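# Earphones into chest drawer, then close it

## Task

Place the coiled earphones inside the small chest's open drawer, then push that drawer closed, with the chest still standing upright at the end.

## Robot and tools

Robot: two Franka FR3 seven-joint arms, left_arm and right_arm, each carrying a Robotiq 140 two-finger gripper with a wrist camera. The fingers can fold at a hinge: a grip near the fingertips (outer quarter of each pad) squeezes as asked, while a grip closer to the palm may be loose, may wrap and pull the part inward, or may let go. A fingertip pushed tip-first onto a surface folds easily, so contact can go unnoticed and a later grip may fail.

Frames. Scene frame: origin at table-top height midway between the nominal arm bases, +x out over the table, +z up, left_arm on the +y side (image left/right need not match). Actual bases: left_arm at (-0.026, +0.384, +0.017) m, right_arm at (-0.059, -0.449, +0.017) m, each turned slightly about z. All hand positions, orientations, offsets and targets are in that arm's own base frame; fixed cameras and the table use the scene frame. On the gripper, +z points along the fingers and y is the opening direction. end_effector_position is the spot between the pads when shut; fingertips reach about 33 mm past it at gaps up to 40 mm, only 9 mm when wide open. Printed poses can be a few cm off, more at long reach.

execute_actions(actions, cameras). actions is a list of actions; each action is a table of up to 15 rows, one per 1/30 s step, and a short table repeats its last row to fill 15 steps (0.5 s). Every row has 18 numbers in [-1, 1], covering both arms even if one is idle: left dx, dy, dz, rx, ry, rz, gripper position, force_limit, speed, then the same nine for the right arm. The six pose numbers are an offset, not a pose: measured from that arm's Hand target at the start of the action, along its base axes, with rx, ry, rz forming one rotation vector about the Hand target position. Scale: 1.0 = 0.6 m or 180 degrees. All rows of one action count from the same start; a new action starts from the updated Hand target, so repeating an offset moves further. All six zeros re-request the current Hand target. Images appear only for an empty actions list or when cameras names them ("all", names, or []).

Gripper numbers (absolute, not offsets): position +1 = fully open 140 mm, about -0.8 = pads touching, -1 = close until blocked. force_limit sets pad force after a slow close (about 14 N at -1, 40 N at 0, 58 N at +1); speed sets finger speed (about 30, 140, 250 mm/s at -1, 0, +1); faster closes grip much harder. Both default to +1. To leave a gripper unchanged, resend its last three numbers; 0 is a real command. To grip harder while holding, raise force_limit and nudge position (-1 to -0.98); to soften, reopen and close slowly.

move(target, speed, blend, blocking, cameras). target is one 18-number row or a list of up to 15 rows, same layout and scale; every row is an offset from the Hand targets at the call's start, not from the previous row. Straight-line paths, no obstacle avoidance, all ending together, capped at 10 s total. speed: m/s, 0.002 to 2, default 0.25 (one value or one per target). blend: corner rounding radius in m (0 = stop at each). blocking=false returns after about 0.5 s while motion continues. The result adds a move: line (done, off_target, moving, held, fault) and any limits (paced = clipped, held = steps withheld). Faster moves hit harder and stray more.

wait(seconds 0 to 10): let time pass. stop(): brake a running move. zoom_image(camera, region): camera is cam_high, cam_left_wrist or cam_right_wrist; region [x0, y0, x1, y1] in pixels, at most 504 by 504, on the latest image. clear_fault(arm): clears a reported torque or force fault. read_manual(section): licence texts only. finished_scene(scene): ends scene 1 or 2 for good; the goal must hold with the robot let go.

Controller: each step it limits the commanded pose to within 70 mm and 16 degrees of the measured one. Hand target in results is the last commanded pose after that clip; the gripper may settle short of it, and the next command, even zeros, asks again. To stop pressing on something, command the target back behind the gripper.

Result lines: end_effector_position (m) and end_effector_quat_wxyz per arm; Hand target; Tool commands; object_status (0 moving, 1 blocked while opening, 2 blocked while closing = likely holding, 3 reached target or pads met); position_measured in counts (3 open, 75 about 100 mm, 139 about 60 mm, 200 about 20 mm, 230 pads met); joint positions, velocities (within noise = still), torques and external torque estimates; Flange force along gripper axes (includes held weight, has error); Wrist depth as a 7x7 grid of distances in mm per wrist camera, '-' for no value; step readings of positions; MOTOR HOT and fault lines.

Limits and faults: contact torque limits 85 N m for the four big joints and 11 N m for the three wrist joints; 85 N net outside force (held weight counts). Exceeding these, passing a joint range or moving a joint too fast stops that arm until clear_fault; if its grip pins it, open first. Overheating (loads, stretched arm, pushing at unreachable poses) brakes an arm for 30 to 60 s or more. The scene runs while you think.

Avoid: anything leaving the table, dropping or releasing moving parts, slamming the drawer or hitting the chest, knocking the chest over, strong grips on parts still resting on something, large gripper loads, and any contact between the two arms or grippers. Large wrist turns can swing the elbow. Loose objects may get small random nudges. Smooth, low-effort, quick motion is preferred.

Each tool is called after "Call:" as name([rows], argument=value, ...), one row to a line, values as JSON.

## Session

Call:
execute_actions(actions=[])

Scene clock: 0.00 s.
left_arm: end_effector_position=(+0.3721, +0.1158, +0.1943) position_measured=3 object_status=3 end_effector_quat_wxyz=(+0.602, +0.677, +0.235, +0.351) | right_arm: end_effector_position=(+0.1607, +0.2546, +0.1449) position_measured=3 object_status=3 end_effector_quat_wxyz=(-0.258, +0.834, +0.435, -0.221)
Joint positions: left_arm=[0.903 0.174 0.298 -2.677 -1.257 1.456 -0.072] | right_arm=[0.729 -0.276 -0.223 -2.659 0.496 1.885 -2.283]
Joint velocities: within noise
Joint torques (N m): no reading
External joint torques (N m): no reading
Flange force (N): no reading
Wrist depth (mm): cam_left_wrist=[274 390 679 - - 1892 2082 / 264 376 681 1936 - - 2015 / 254 351 626 2155 - 2174 2915 / 242 118 527 515 - 137 2503 / - 109 479 468 3490 120 96 / - 305 444 436 4859 - - / - 297 432 429 3442 765 -] | cam_right_wrist=[2266 497 376 302 253 217 191 / 2170 553 414 326 270 229 200 / 2246 621 461 355 289 243 211 / - 124 516 387 310 138 216 / - 107 564 430 336 138 101 / - 100 640 490 360 304 96 / - 2307 - 569 340 320 -]
Hand target: left_arm +0.3721, +0.1158, +0.1943; +0.602, +0.677, +0.235, +0.351 | right_arm +0.1607, +0.2546, +0.1449; -0.258, +0.834, +0.435, -0.221
Tool commands: left_gripper/position=+1.0 left_gripper/force_limit=+1.0 left_gripper/speed=+1.0 right_gripper/position=+1.0 right_gripper/force_limit=+1.0 right_gripper/speed=+1.0

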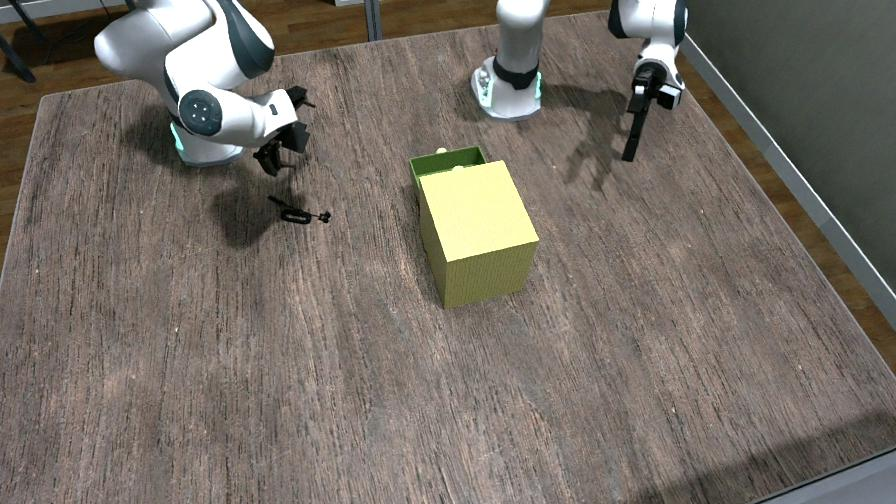

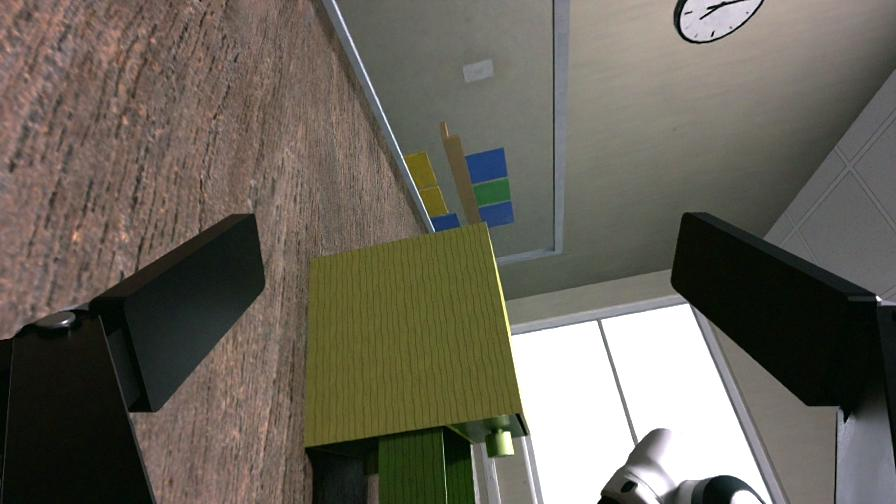

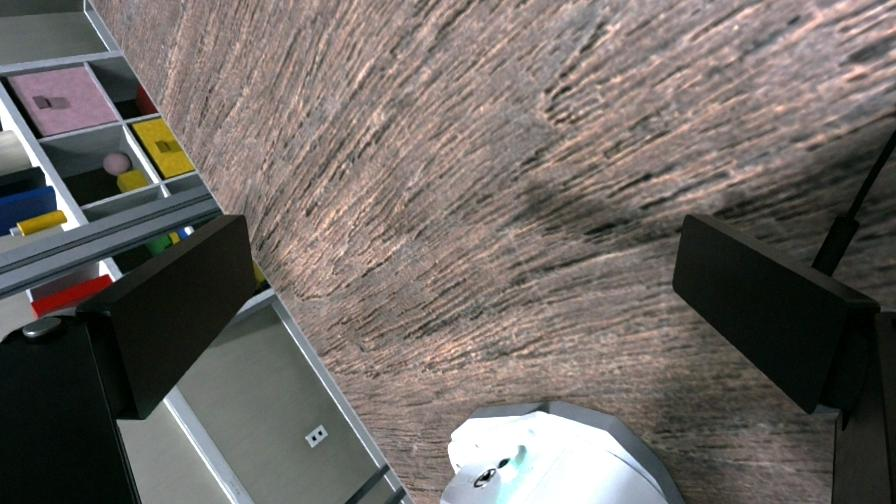

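Call:
zoom_image(camera="cam_high", region=[380, 130, 560, 320])

Call:
zoom_image(camera="cam_high", region=[240, 160, 360, 250])

Call:
zoom_image(camera="cam_left_wrist", region=[260, 180, 620, 504])

Scaled by 2.653 from the camera's 896x504 image, which has a finer 1280x720 frame.

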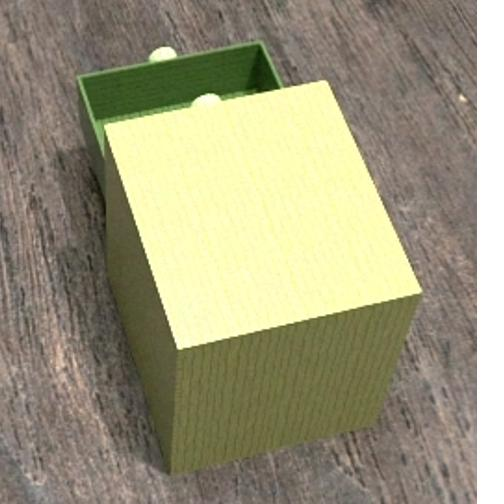

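Scaled by 4.200 from the camera's 896x504 image, which has a finer 1280x720 frame.

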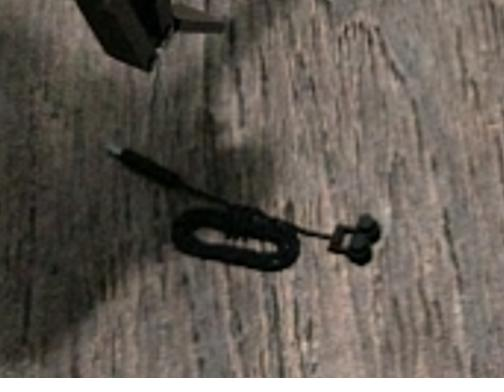

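Scaled by 1.400 from the camera's 896x504 image, which has a finer 1280x720 frame.

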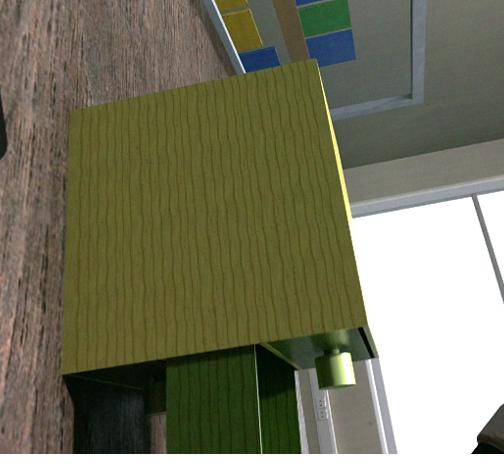

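Call:
move([
  [-0.117, 0, 0.2, 0.1357, 0.0364, -0.1641, 1, 1, 1, 0.2017, -0.0565, 0.13, -0.0434, -0.2176, 0.113, 0.2, 1, 1],
], speed=0.3, cameras=["all"])

Scene clock: 8.87 s.
left_arm: end_effector_position=(+0.3029, +0.1163, +0.3139) position_measured=3 object_status=3 end_effector_quat_wxyz=(+0.500, +0.844, +0.008, +0.194) | right_arm: end_effector_position=(+0.2808, +0.2207, +0.2224) position_measured=104 object_status=3 end_effector_quat_wxyz=(-0.001, +0.788, +0.615, -0.002)
Joint positions: left_arm=[0.883 -0.242 0.24 -2.409 -0.728 1.329 -0.349] | right_arm=[0.652 -0.597 0.011 -2.635 0.01 2.034 -2.24]
Joint velocities: left_arm=[0 0.002 0 0 -0.001 0 -0.006] | right_arm=[within noise]
Joint torques (N m): left_arm=[0.69 -18.83 -1.68 21.62 -0.86 -0.76 -0.06] | right_arm=[0.37 -12.41 -0.66 25.16 0.71 2.83 -0.21]
External joint torques (N m): left_arm=[0.67 1.19 -0.54 0.65 0.49 -0.11 -0.15] | right_arm=[0.36 -1.04 0.08 0.86 -0.12 0.26 -0.21]
Flange force (N): left_arm=[2.2 -3.3 -3.8] | right_arm=[-1.0 -0.8 -1.9]
Wrist depth (mm): cam_left_wrist=[360 443 579 495 1549 2848 2581 / 352 429 549 510 3177 2453 - / 344 416 531 502 1609 3218 666 / 336 118 534 637 1258 136 645 / - 109 515 722 1116 128 96 / - 385 497 694 1068 1007 - / - 381 484 663 1007 3442 -] | cam_right_wrist=[338 339 340 340 340 341 340 / 356 356 358 358 358 359 361 / 375 377 378 379 379 379 381 / 399 395 149 402 151 396 404 / - 88 413 426 420 94 88 / - - 455 454 457 - - / - - 486 490 490 - -]
Hand target: left_arm +0.3019, +0.1158, +0.3143; +0.502, +0.844, +0.011, +0.190 | right_arm +0.2817, +0.2207, +0.2229; +0.000, +0.787, +0.618, -0.001
Off the commanded pose: left_arm 0.001 m, 1 deg | right_arm 0.001 m, 0 deg.
move: done

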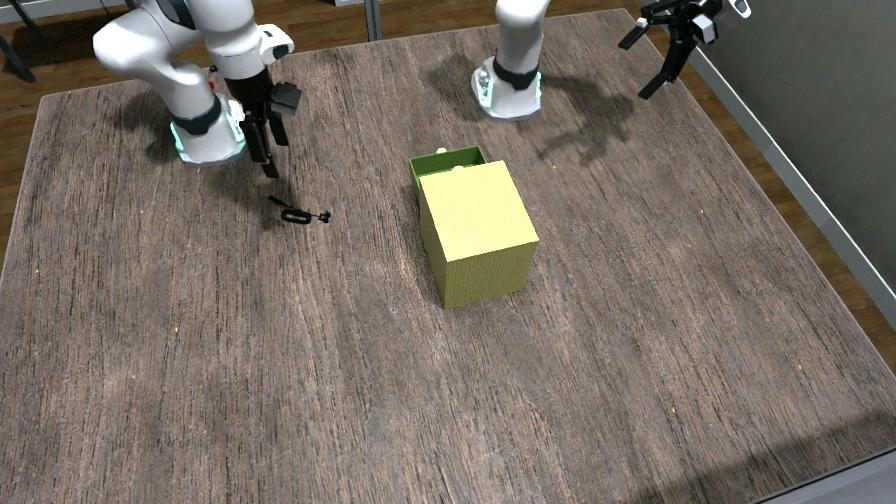

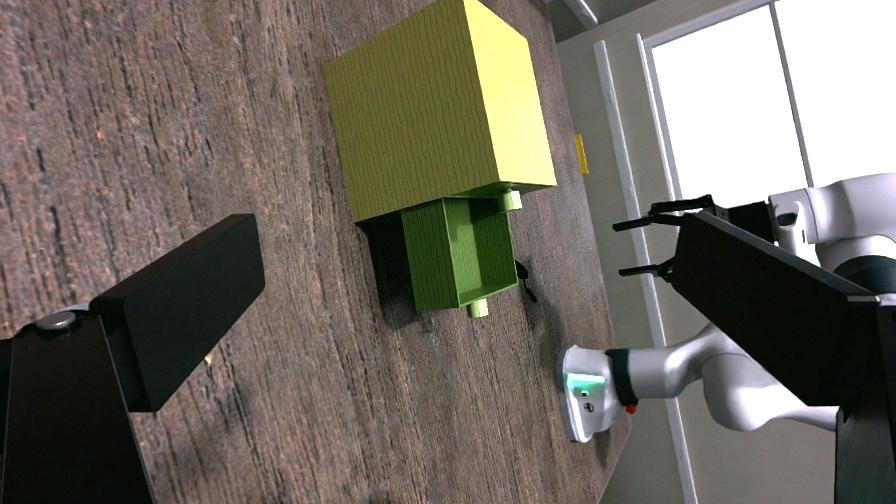

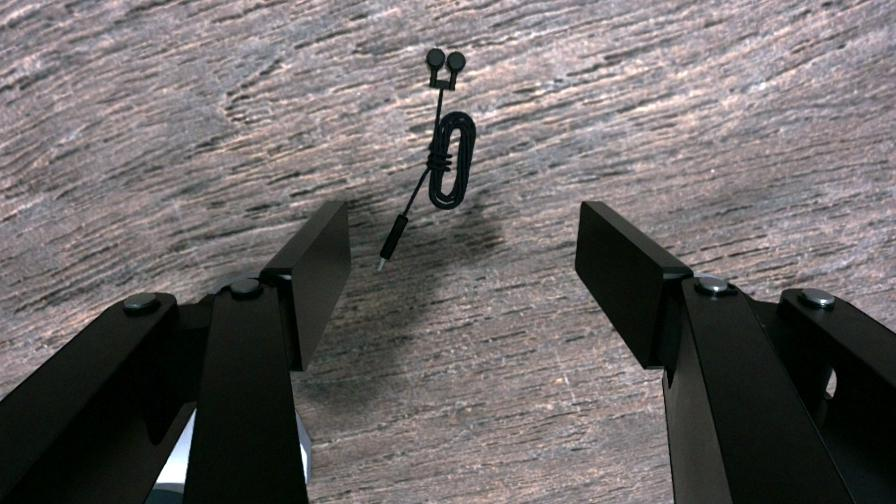

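Call:
zoom_image(camera="cam_left_wrist", region=[310, 130, 590, 340])

Call:
zoom_image(camera="cam_right_wrist", region=[370, 30, 530, 290])

Scaled by 1.800 from the camera's 896x504 image, which has a finer 1280x720 frame.

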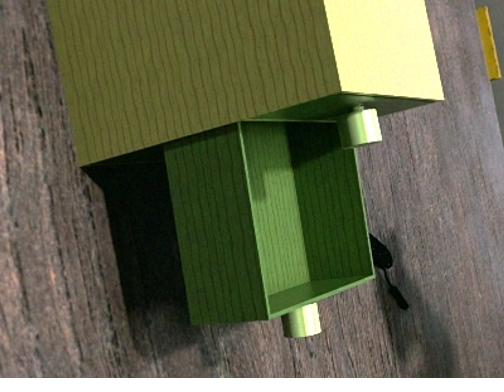

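Scaled by 1.938 from the camera's 896x504 image, which has a finer 1280x720 frame.

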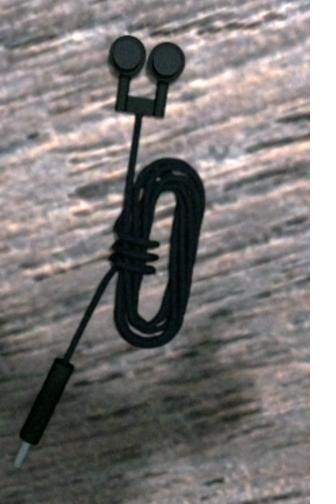

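Call:
move([
  [0, 0, 0, 0, 0, 0, 1, 1, 1, 0.0033, -0.0133, -0.288, 0, 0, -0.05, 0.2, 1, 1],
], speed=0.25, cameras=["cam_right_wrist"])

Scene clock: 22.57 s.
left_arm: end_effector_position=(+0.3028, +0.1162, +0.3139) position_measured=3 object_status=3 end_effector_quat_wxyz=(+0.500, +0.844, +0.009, +0.194) | right_arm: end_effector_position=(+0.2827, +0.2119, +0.0500) position_measured=104 object_status=3 end_effector_quat_wxyz=(+0.000, +0.831, +0.557, -0.002)
Joint positions: left_arm=[0.883 -0.242 0.24 -2.409 -0.728 1.329 -0.35] | right_arm=[0.607 -0.248 0.04 -2.864 0.021 2.612 -2.124]
Joint velocities: left_arm=[within noise] | right_arm=[0 0.001 -0.001 0.001 0 0.003 0.007]
Joint torques (N m): left_arm=[0.77 -18.82 -1.42 21.65 -0.84 -0.79 -0.13] | right_arm=[-0.18 -17.41 -0.01 19.89 0.66 2.95 0.12]
External joint torques (N m): left_arm=[0.73 1.26 -0.31 0.63 0.51 -0.15 -0.22] | right_arm=[-0.22 0.05 0.41 1.54 0.2 0.38 0.12]
Flange force (N): left_arm=[2.1 -3.3 -4.2] | right_arm=[4.6 1.8 1.0]
Wrist depth (mm): cam_left_wrist=[363 442 567 504 1578 - 2273 / 352 430 545 - 3177 - - / 345 416 549 531 1674 - - / 335 118 535 645 935 137 2693 / - 110 509 731 1121 128 96 / - 387 494 696 1059 1007 - / - 379 480 670 1050 3540 -] | cam_right_wrist=[180 180 181 179 182 182 182 / 189 189 190 191 192 192 192 / 200 201 201 199 200 203 203 / 212 210 150 211 209 212 216 / - 88 217 227 225 94 88 / - - 242 242 243 - - / - - 259 260 261 - -]
Hand target: left_arm +0.3019, +0.1158, +0.3143; +0.502, +0.844, +0.011, +0.190 | right_arm +0.2837, +0.2127, +0.0501; +0.000, +0.833, +0.554, +0.000
Off the commanded pose: left_arm 0.001 m, 0 deg | right_arm 0.001 m, 0 deg.
move: done
Images, in order (width x height): cam_right_wrist 896x504.

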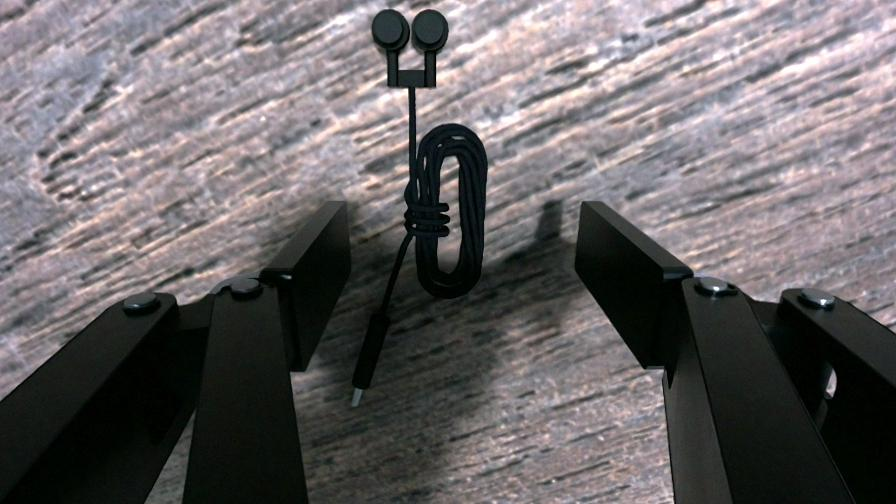

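Call:
move([
  [0, 0, 0, 0, 0, 0, 1, 1, 1, 0, 0, -0.0521, 0, 0, 0, 0.2, -0.9, -1],
  [0, 0, 0, 0, 0, 0, 1, 1, 1, 0, 0, -0.0521, 0, 0, 0, -1, -0.9, -1],
], speed=0.12, cameras=["cam_right_wrist"])

Scene clock: 26.37 s.
left_arm: end_effector_position=(+0.3028, +0.1162, +0.3139) position_measured=3 object_status=3 end_effector_quat_wxyz=(+0.500, +0.844, +0.009, +0.194) | right_arm: end_effector_position=(+0.2836, +0.2128, +0.0193) position_measured=207 object_status=2 end_effector_quat_wxyz=(-0.001, +0.832, +0.555, -0.001)
Joint positions: left_arm=[0.883 -0.242 0.24 -2.409 -0.728 1.329 -0.35] | right_arm=[0.606 -0.138 0.04 -2.87 0.018 2.731 -2.118]
Joint torques (N m): left_arm=[0.68 -18.84 -1.36 21.66 -0.84 -0.79 -0.1] | right_arm=[0 -18.84 -0.08 17.13 0.25 2.83 0.2]
External joint torques (N m): left_arm=[0.62 1.18 -0.27 0.71 0.51 -0.14 -0.2] | right_arm=[-0.04 0.7 0.14 0.58 -0.11 0.23 0.2]
Flange force (N): left_arm=[2.2 -3.2 -4.3] | right_arm=[3.4 1.4 3.5]
Wrist depth (mm): cam_left_wrist=[361 442 567 508 1757 - - / 351 429 549 493 1609 - 2950 / 345 419 533 533 1599 - - / 336 118 535 - 932 136 737 / - 109 512 729 1126 128 96 / - 387 499 698 1077 999 - / - 378 480 673 1046 - -] | cam_right_wrist=[152 152 153 152 153 154 155 / 160 160 161 160 162 162 162 / 168 169 170 168 171 171 171 / 178 179 178 136 178 181 182 / 190 188 - 94 94 188 193 / - - - 204 67 - 204 / - - - - - - -]
Hand target: left_arm +0.3019, +0.1158, +0.3143; +0.502, +0.844, +0.011, +0.190 | right_arm +0.2837, +0.2127, +0.0189; +0.000, +0.833, +0.554, +0.000
Off the commanded pose: left_arm 0.001 m, 0 deg | right_arm 0.000 m, 0 deg.
move: done
Images, in order (width x height): cam_right_wrist 896x504.

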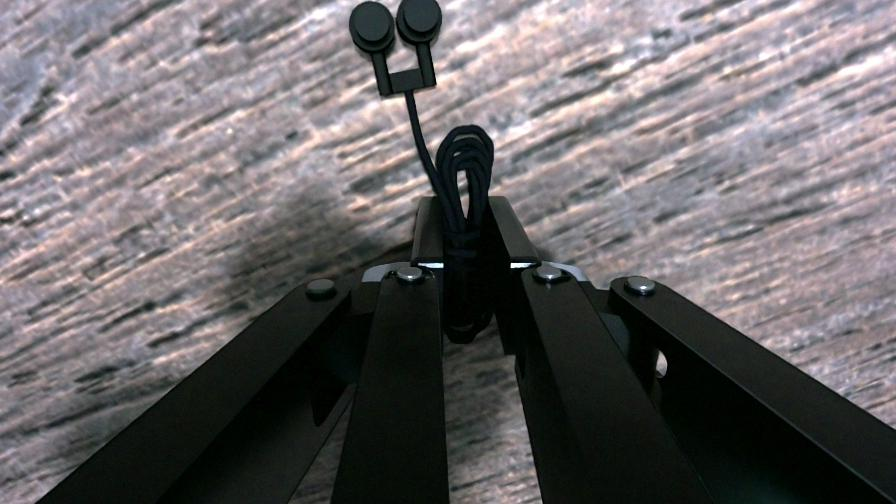

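Call:
move([
  [0, 0, 0, 0, 0, 0, 1, 1, 1, 0.005, 0.04, 0.3, 0, 0, 0, -1, -0.9, -1],
  [0, 0, 0, 0, 0, 0, 1, 1, 1, 0.0483, 0.5598, 0.54, 0, 0, 0.37, -1, -0.9, -1],
], speed=0.3, blend=[0.05, 0], cameras=["all"])

Scene clock: 31.10 s.
left_arm: end_effector_position=(+0.3028, +0.1162, +0.3139) position_measured=3 object_status=3 end_effector_quat_wxyz=(+0.500, +0.844, +0.009, +0.194) | right_arm: end_effector_position=(+0.3123, +0.5492, +0.3431) position_measured=207 object_status=2 end_effector_quat_wxyz=(-0.001, +0.395, +0.919, +0.001)
Joint positions: left_arm=[0.883 -0.242 0.24 -2.409 -0.728 1.329 -0.35] | right_arm=[0.923 0.234 0.152 -1.449 -0.034 1.681 -2.826]
Joint velocities: left_arm=[within noise] | right_arm=[0 0 0.001 -0.002 0 0 -0.005]
Joint torques (N m): left_arm=[0.68 -18.84 -1.35 21.63 -0.86 -0.77 -0.11] | right_arm=[0.14 -39.53 1.45 26.28 0.83 2.26 -0.15]
External joint torques (N m): left_arm=[0.61 1.23 -0.27 0.61 0.5 -0.14 -0.2] | right_arm=[-0.01 -0.08 0.01 1.96 -0.13 -0.26 -0.15]
Flange force (N): left_arm=[2.1 -3.3 -4.1] | right_arm=[2.7 9.7 -6.7]
Wrist depth (mm): cam_left_wrist=[361 444 578 492 1686 - 2816 / 354 429 535 - 3097 4130 432 / 346 420 525 518 1493 492 431 / 335 118 528 663 1227 137 472 / - 109 512 725 1137 128 96 / - 385 499 704 1041 991 - / - 379 483 664 1020 - -] | cam_right_wrist=[444 445 448 372 430 450 450 / 465 469 471 414 293 273 475 / 496 494 497 157 293 286 497 / 520 520 518 136 297 299 - / 552 547 90 94 94 - 570 / 586 - - - 67 - 595 / - - - - - - -]
Hand target: left_arm +0.3019, +0.1158, +0.3143; +0.502, +0.844, +0.011, +0.190 | right_arm +0.3127, +0.5486, +0.3429; +0.000, +0.392, +0.920, -0.001
Off the commanded pose: left_arm 0.001 m, 0 deg | right_arm 0.001 m, 0 deg.
move: done

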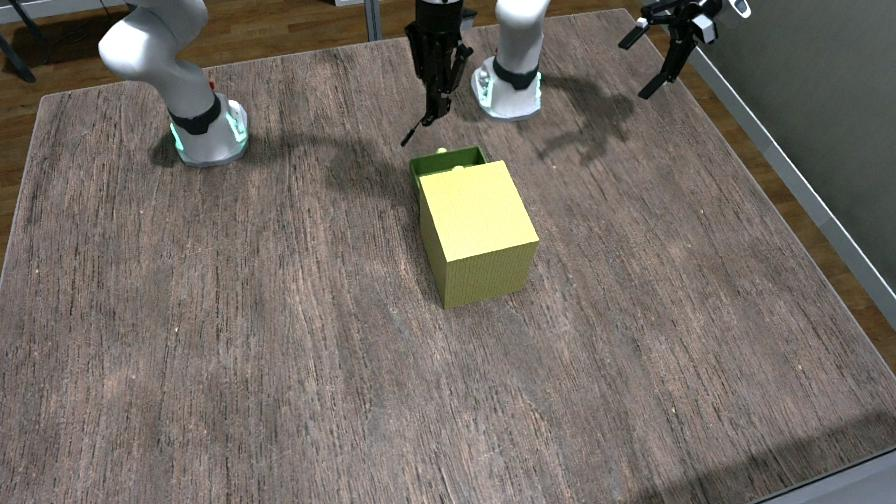

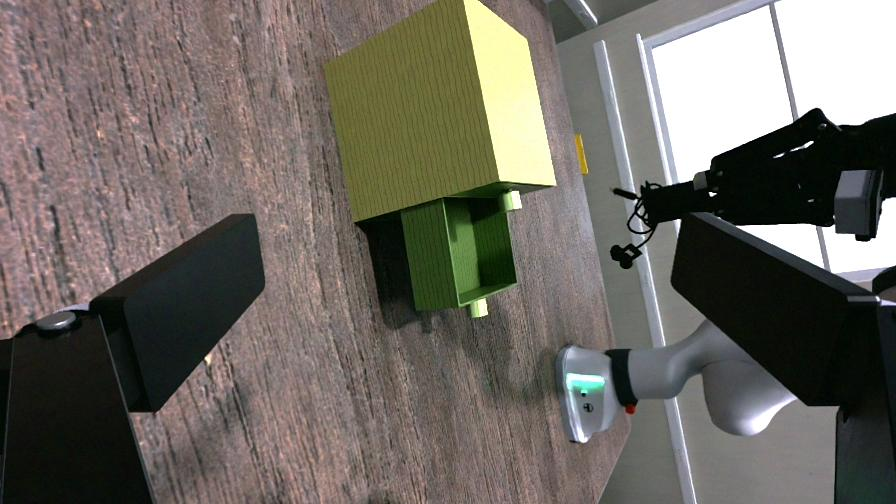

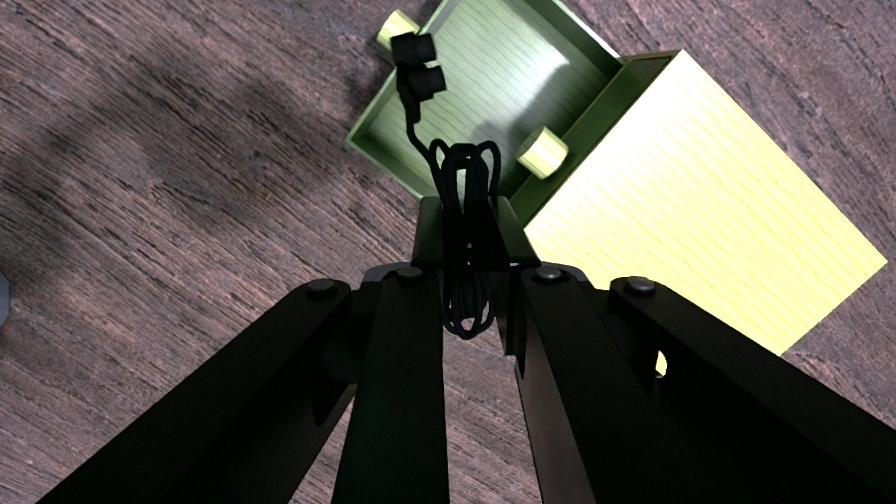

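Call:
zoom_image(camera="cam_right_wrist", region=[320, 0, 720, 280])

Scaled by 1.260 from the camera's 896x504 image, which has a finer 1280x720 frame.

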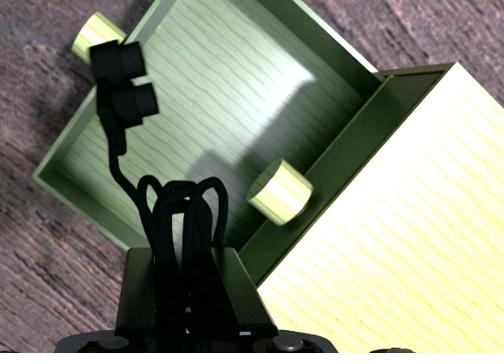

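Call:
move([
  [0, 0, 0, 0, 0, 0, 1, 1, 1, -0.0202, 0.1002, -0.03, 0, 0, 0, -1, -0.9, -1],
], speed=0.2, cameras=["all"])

Call:
zoom_image(camera="cam_right_wrist", region=[300, 0, 740, 300])

Call:
zoom_image(camera="cam_left_wrist", region=[380, 130, 740, 340])

Scene clock: 37.47 s.
left_arm: end_effector_position=(+0.3028, +0.1162, +0.3139) position_measured=3 object_status=3 end_effector_quat_wxyz=(+0.500, +0.844, +0.009, +0.194) | right_arm: end_effector_position=(+0.3000, +0.6094, +0.3252) position_measured=207 object_status=2 end_effector_quat_wxyz=(-0.001, +0.389, +0.921, +0.001)
Joint positions: left_arm=[0.883 -0.242 0.24 -2.409 -0.728 1.329 -0.35] | right_arm=[0.995 0.415 0.159 -1.234 -0.061 1.645 -2.769]
Joint velocities: left_arm=[within noise] | right_arm=[0 0 0 -0.002 0 -0.001 0.006]
Joint torques (N m): left_arm=[0.7 -18.84 -1.37 21.66 -0.85 -0.77 -0.1] | right_arm=[1.05 -44.94 1.81 26.12 0.86 2.24 0.21]
External joint torques (N m): left_arm=[0.69 1.21 -0.23 0.68 0.51 -0.13 -0.2] | right_arm=[0.91 -0.16 -0.51 1.99 -0.1 -0.29 0.21]
Flange force (N): left_arm=[2.1 -3.3 -4.3] | right_arm=[5.7 12.7 -7.8]
Wrist depth (mm): cam_left_wrist=[362 442 576 502 1400 - - / 353 433 542 501 1284 - 373 / 345 420 528 - 1332 421 375 / 336 118 532 596 1180 137 429 / - 109 521 725 1131 127 96 / - 384 502 696 1037 976 - / - 382 480 668 1028 - -] | cam_right_wrist=[426 428 430 422 430 433 433 / 449 451 452 - 452 453 457 / 472 474 467 157 270 484 481 / 503 504 504 136 277 288 509 / 535 520 90 88 94 291 532 / 563 - - - 67 - 574 / - - - - - - -]
Hand target: left_arm +0.3019, +0.1158, +0.3143; +0.502, +0.844, +0.011, +0.190 | right_arm +0.3005, +0.6087, +0.3249; +0.000, +0.392, +0.920, -0.001
Off the commanded pose: left_arm 0.001 m, 0 deg | right_arm 0.001 m, 0 deg.
move: done

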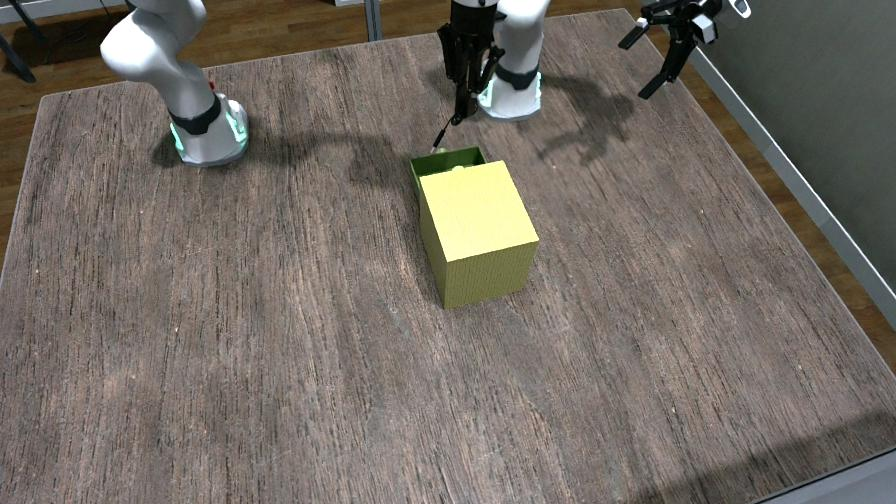

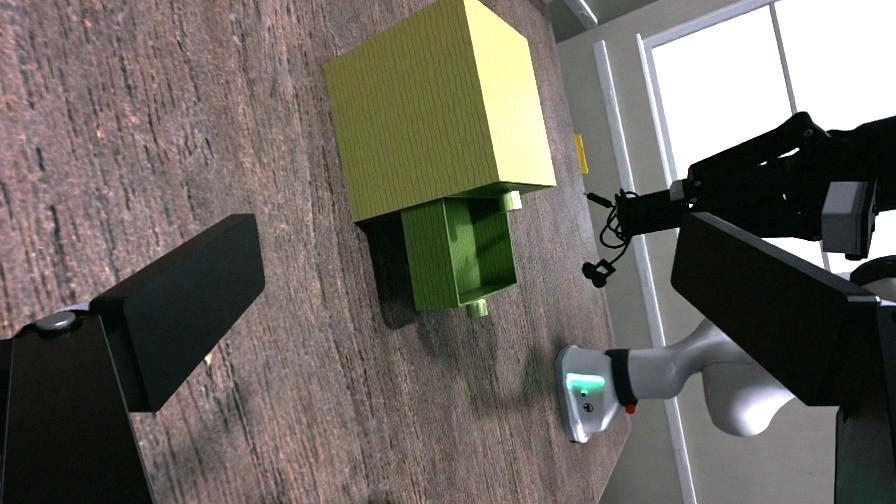

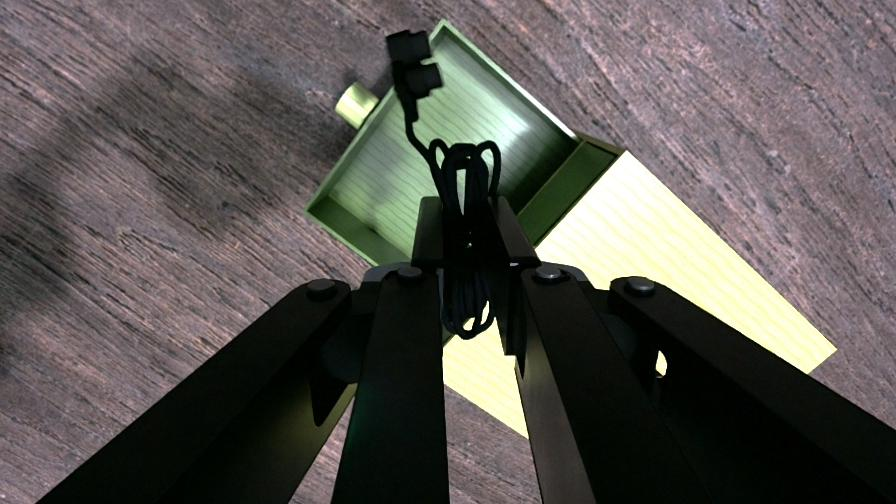

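Scaled by 1.145 from the camera's 896x504 image, which has a finer 1280x720 frame.

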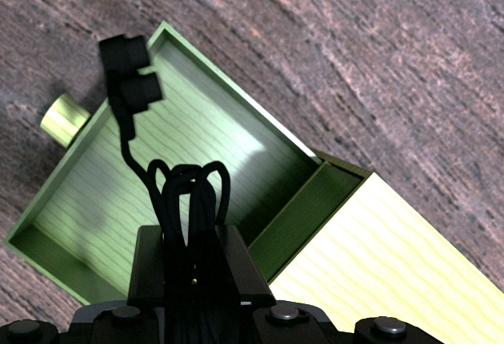

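Scaled by 1.400 from the camera's 896x504 image, which has a finer 1280x720 frame.

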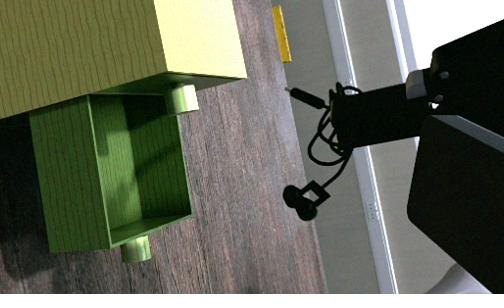

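Call:
move([
  [0, 0, 0, 0, 0, 0, 1, 1, 1, 0, 0, -0.12, 0.0123, -0.0656, -0.0554, -1, -0.9, -1],
], speed=0.2, cameras=["all"])

Call:
zoom_image(camera="cam_right_wrist", region=[280, 0, 720, 300])

Call:
zoom_image(camera="cam_left_wrist", region=[380, 130, 740, 340])

Scene clock: 44.77 s.
left_arm: end_effector_position=(+0.3028, +0.1162, +0.3139) position_measured=3 object_status=3 end_effector_quat_wxyz=(+0.500, +0.844, +0.009, +0.194) | right_arm: end_effector_position=(+0.2997, +0.6082, +0.2512) position_measured=207 object_status=2 end_effector_quat_wxyz=(+0.086, +0.465, +0.879, +0.055)
Joint positions: left_arm=[0.883 -0.242 0.24 -2.409 -0.728 1.329 -0.35] | right_arm=[1.115 0.296 0.083 -1.626 -0.229 2.003 -2.457]
Joint velocities: left_arm=[within noise] | right_arm=[0.001 0 -0.001 0 0.001 0.001 0.007]
Joint torques (N m): left_arm=[0.7 -18.84 -1.36 21.72 -0.86 -0.78 -0.09] | right_arm=[1.02 -43.51 0.64 25.78 0.47 3.04 0.09]
External joint torques (N m): left_arm=[0.69 1.26 -0.21 0.7 0.5 -0.14 -0.19] | right_arm=[0.89 -1.27 -0.48 1.01 -0.16 0.34 0.08]
Flange force (N): left_arm=[2.1 -3.4 -4.5] | right_arm=[0.7 0.1 -1.7]
Wrist depth (mm): cam_left_wrist=[361 440 578 504 1641 - - / 355 432 547 518 1520 - - / 345 418 553 510 1377 427 362 / 337 118 532 688 1077 137 345 / - 109 512 729 1153 128 96 / - 387 496 702 1059 1011 - / - 379 487 664 1028 - -] | cam_right_wrist=[316 328 338 352 378 397 420 / 335 346 - 316 320 429 452 / 356 371 - 160 222 214 490 / 379 397 - 123 216 228 255 / 406 414 90 94 94 251 269 / - - - - 67 - 653 / - - - - - - -]
Hand target: left_arm +0.3019, +0.1158, +0.3143; +0.502, +0.844, +0.011, +0.190 | right_arm +0.3005, +0.6087, +0.2529; +0.087, +0.468, +0.878, +0.057
Off the commanded pose: left_arm 0.001 m, 0 deg | right_arm 0.002 m, 0 deg.
move: done

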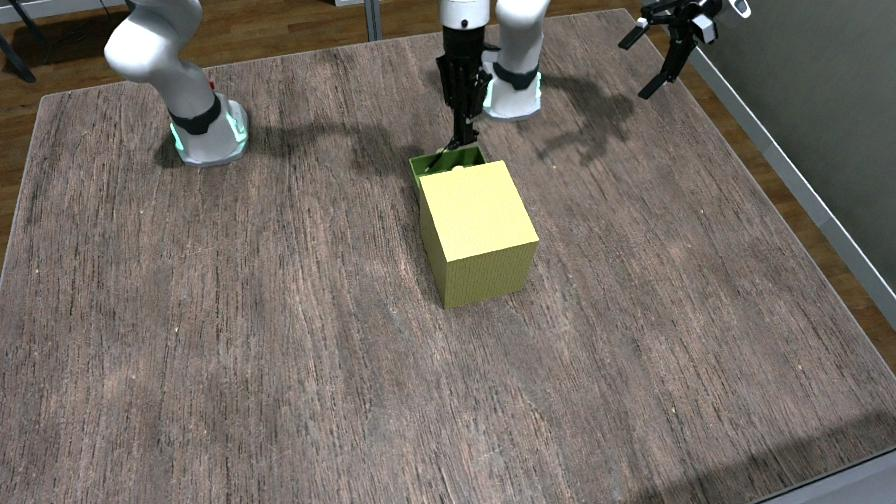

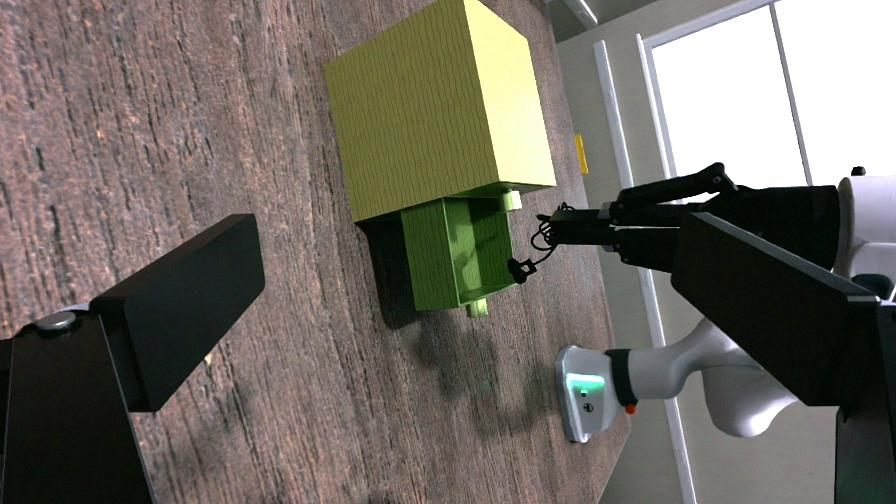

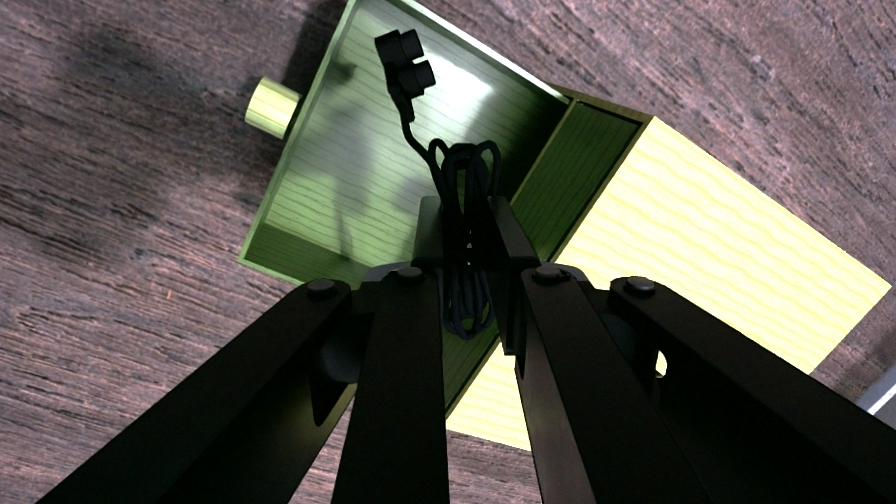

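Scaled by 1.145 from the camera's 896x504 image, which has a finer 1280x720 frame.

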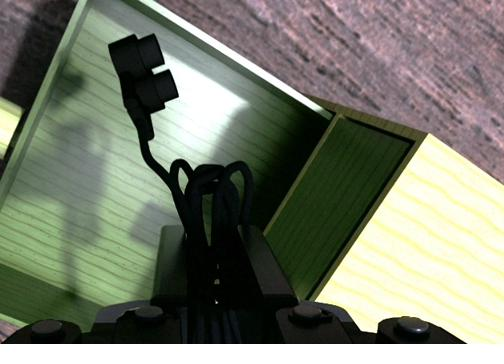

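Scaled by 1.400 from the camera's 896x504 image, which has a finer 1280x720 frame.

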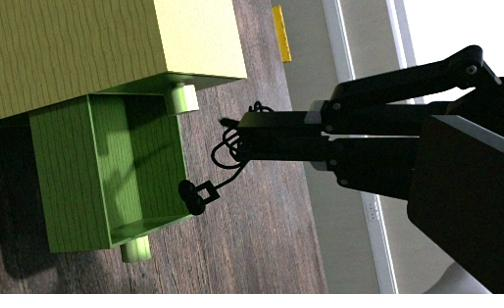

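Call:
move(target=[0,0,0,0,0,0,1,1,1, 0,0,-0.1167,0,0,0,-1,-0.9,-1], speed=0.15, cameras=["all"])

Scene clock: 47.80 s.
left_arm: end_effector_position=(+0.3028, +0.1162, +0.3139) position_measured=3 object_status=3 end_effector_quat_wxyz=(+0.500, +0.844, +0.009, +0.194) | right_arm: end_effector_position=(+0.2994, +0.6073, +0.1806) position_measured=207 object_status=2 end_effector_quat_wxyz=(+0.086, +0.466, +0.879, +0.054)
Joint positions: left_arm=[0.883 -0.242 0.24 -2.409 -0.728 1.329 -0.35] | right_arm=[1.116 0.346 0.075 -1.736 -0.251 2.157 -2.421]
Joint velocities: left_arm=[within noise] | right_arm=[-0.001 -0.002 -0.001 -0.001 0 0.003 0.005]
Joint torques (N m): left_arm=[0.69 -18.88 -1.4 21.65 -0.88 -0.77 -0.14] | right_arm=[1.05 -44.2 0.73 25.63 0.53 2.97 0.2]
External joint torques (N m): left_arm=[0.63 1.09 -0.32 0.68 0.47 -0.13 -0.23] | right_arm=[0.82 -0.8 -0.6 1.31 -0.15 0.25 0.18]
Flange force (N): left_arm=[2.1 -2.9 -4.0] | right_arm=[2.5 2.4 -1.4]
Wrist depth (mm): cam_left_wrist=[360 440 571 534 1630 3394 - / 353 427 549 533 1558 - 2528 / 345 416 556 532 1186 - 3022 / 334 118 527 - 513 137 354 / - 109 515 729 1126 128 96 / - 384 498 702 1063 1007 - / - 379 482 659 1037 - -] | cam_right_wrist=[258 268 273 216 309 325 343 / 274 283 - 240 - 345 372 / 292 304 - 164 272 163 387 / 311 322 268 136 185 146 146 / 333 339 90 94 94 149 163 / - - - - 67 - 180 / - - - - - - -]
Hand target: left_arm +0.3019, +0.1158, +0.3143; +0.502, +0.844, +0.011, +0.190 | right_arm +0.3005, +0.6087, +0.1828; +0.087, +0.468, +0.878, +0.057
Off the commanded pose: left_arm 0.001 m, 0 deg | right_arm 0.003 m, 1 deg.
move: done

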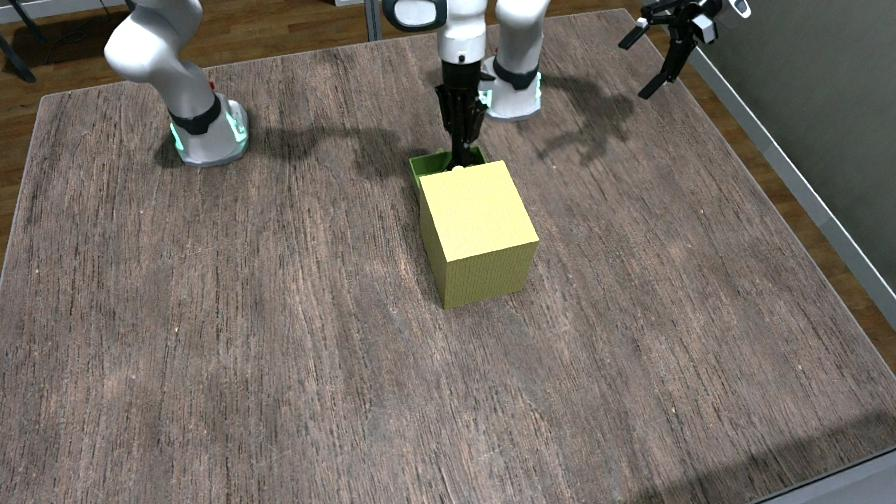

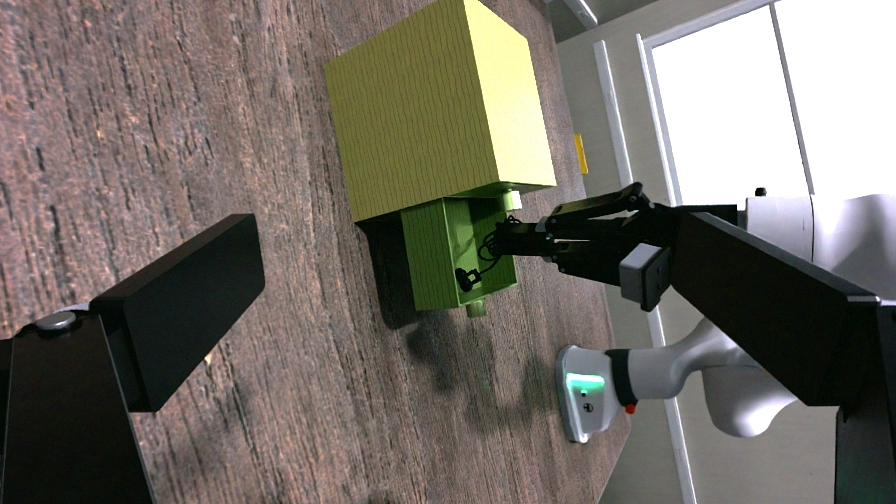

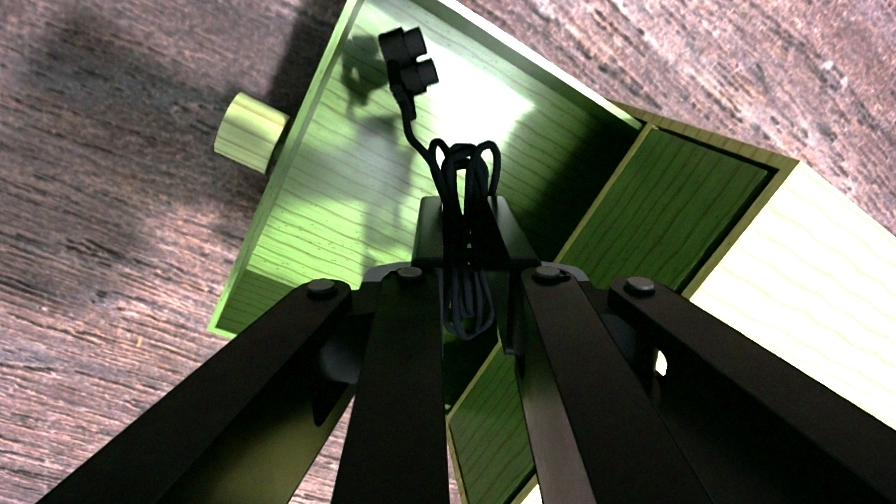

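Call:
zoom_image(camera="cam_left_wrist", region=[390, 170, 570, 330])

Call:
zoom_image(camera="cam_right_wrist", region=[200, 0, 700, 450])

Scaled by 2.800 from the camera's 896x504 image, which has a finer 1280x720 frame.

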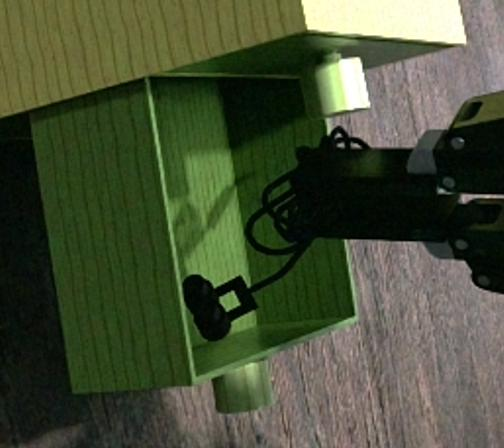

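Scaled by 1.008 from the camera's 896x504 image, which has a finer 1280x720 frame.

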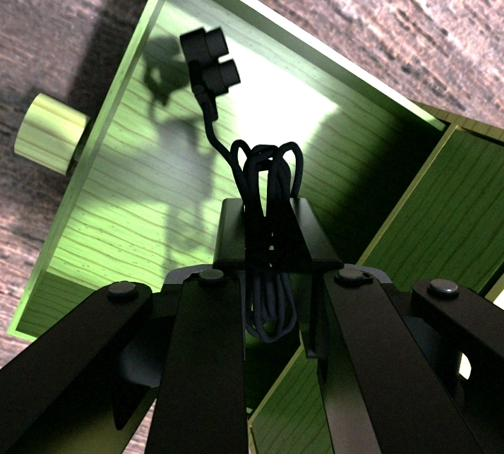

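Call:
move(target=[0,0,0,0,0,0,1,1,1, -0.0067,-0.0007,-0.0533,0,0,0,-1,-0.9,-1], speed=0.08, cameras=["all"])

Call:
zoom_image(camera="cam_left_wrist", region=[390, 170, 570, 330])

Scene clock: 50.57 s.
left_arm: end_effector_position=(+0.3028, +0.1162, +0.3139) position_measured=3 object_status=3 end_effector_quat_wxyz=(+0.500, +0.844, +0.009, +0.194) | right_arm: end_effector_position=(+0.2957, +0.6073, +0.1499) position_measured=207 object_status=2 end_effector_quat_wxyz=(+0.086, +0.466, +0.879, +0.055)
Joint positions: left_arm=[0.883 -0.242 0.24 -2.409 -0.728 1.329 -0.35] | right_arm=[1.122 0.373 0.071 -1.778 -0.264 2.226 -2.397]
Joint velocities: left_arm=[within noise] | right_arm=[0 -0.001 0.001 0 0 0.005 0.006]
Joint torques (N m): left_arm=[0.72 -18.85 -1.39 21.69 -0.85 -0.77 -0.07] | right_arm=[1.05 -44.1 0.81 25.06 0.53 3.04 0.2]
External joint torques (N m): left_arm=[0.62 1.28 -0.35 0.62 0.51 -0.14 -0.16] | right_arm=[0.96 -0.71 -0.44 1.39 -0.15 0.36 0.18]
Flange force (N): left_arm=[2.1 -3.5 -4.1] | right_arm=[3.0 2.5 -1.0]
Wrist depth (mm): cam_left_wrist=[362 443 575 494 2848 2753 2950 / 354 429 556 - 1408 - - / 344 417 546 533 1408 - - / 335 118 533 649 504 137 349 / - 109 514 720 1126 128 96 / - 384 501 702 1046 976 - / - 379 479 668 1028 - -] | cam_right_wrist=[234 242 249 164 276 293 310 / 248 255 257 - 222 313 336 / 263 270 - 160 240 161 137 / 280 291 - 136 247 150 123 / 300 306 90 94 94 130 120 / - - - - 67 - 128 / - - - - - - -]
Hand target: left_arm +0.3019, +0.1158, +0.3143; +0.502, +0.844, +0.011, +0.190 | right_arm +0.2965, +0.6083, +0.1509; +0.087, +0.468, +0.878, +0.057
Off the commanded pose: left_arm 0.001 m, 0 deg | right_arm 0.002 m, 0 deg.
move: done

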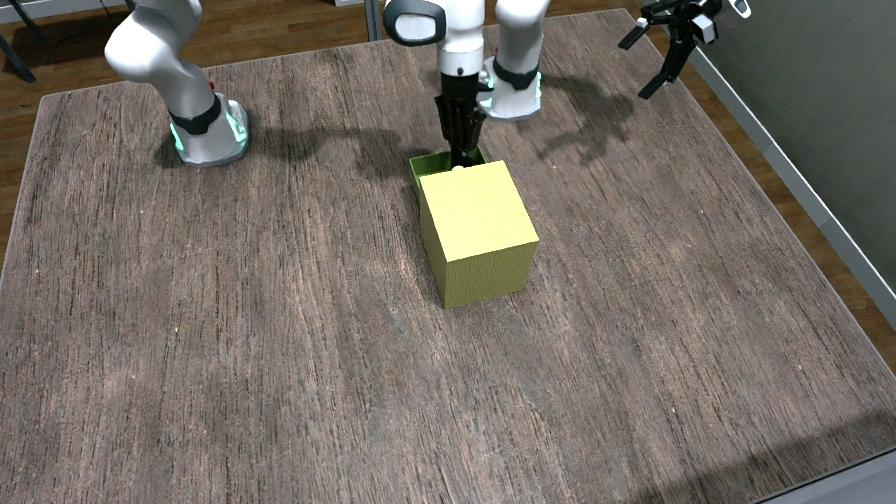

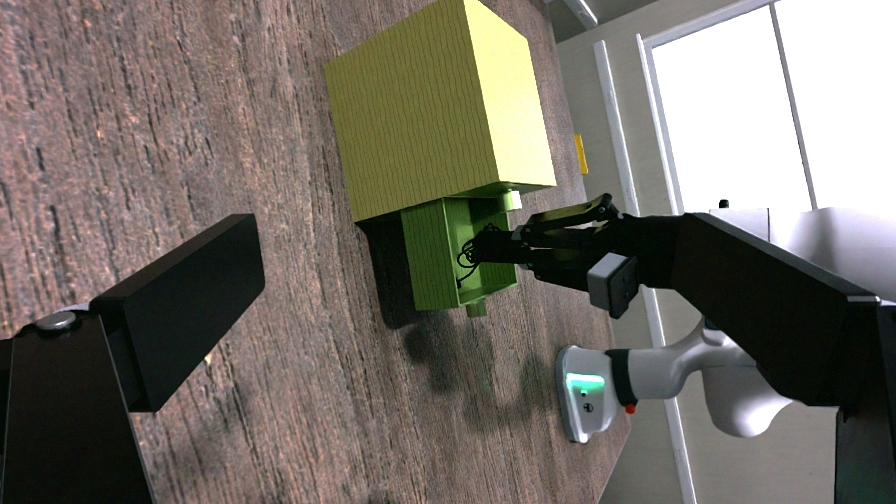

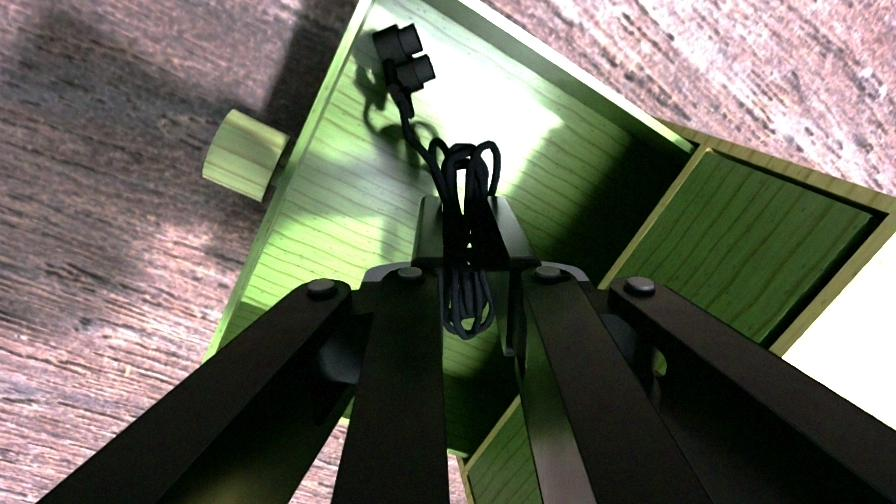

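Scaled by 2.800 from the camera's 896x504 image, which has a finer 1280x720 frame.

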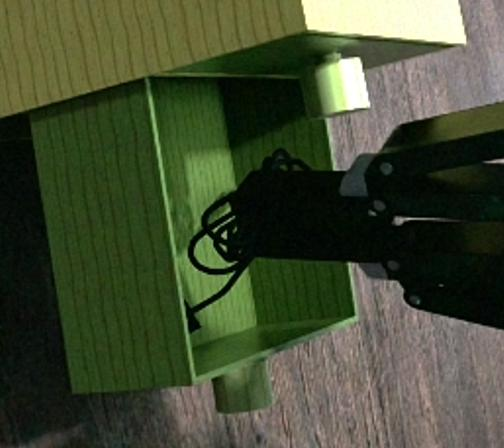

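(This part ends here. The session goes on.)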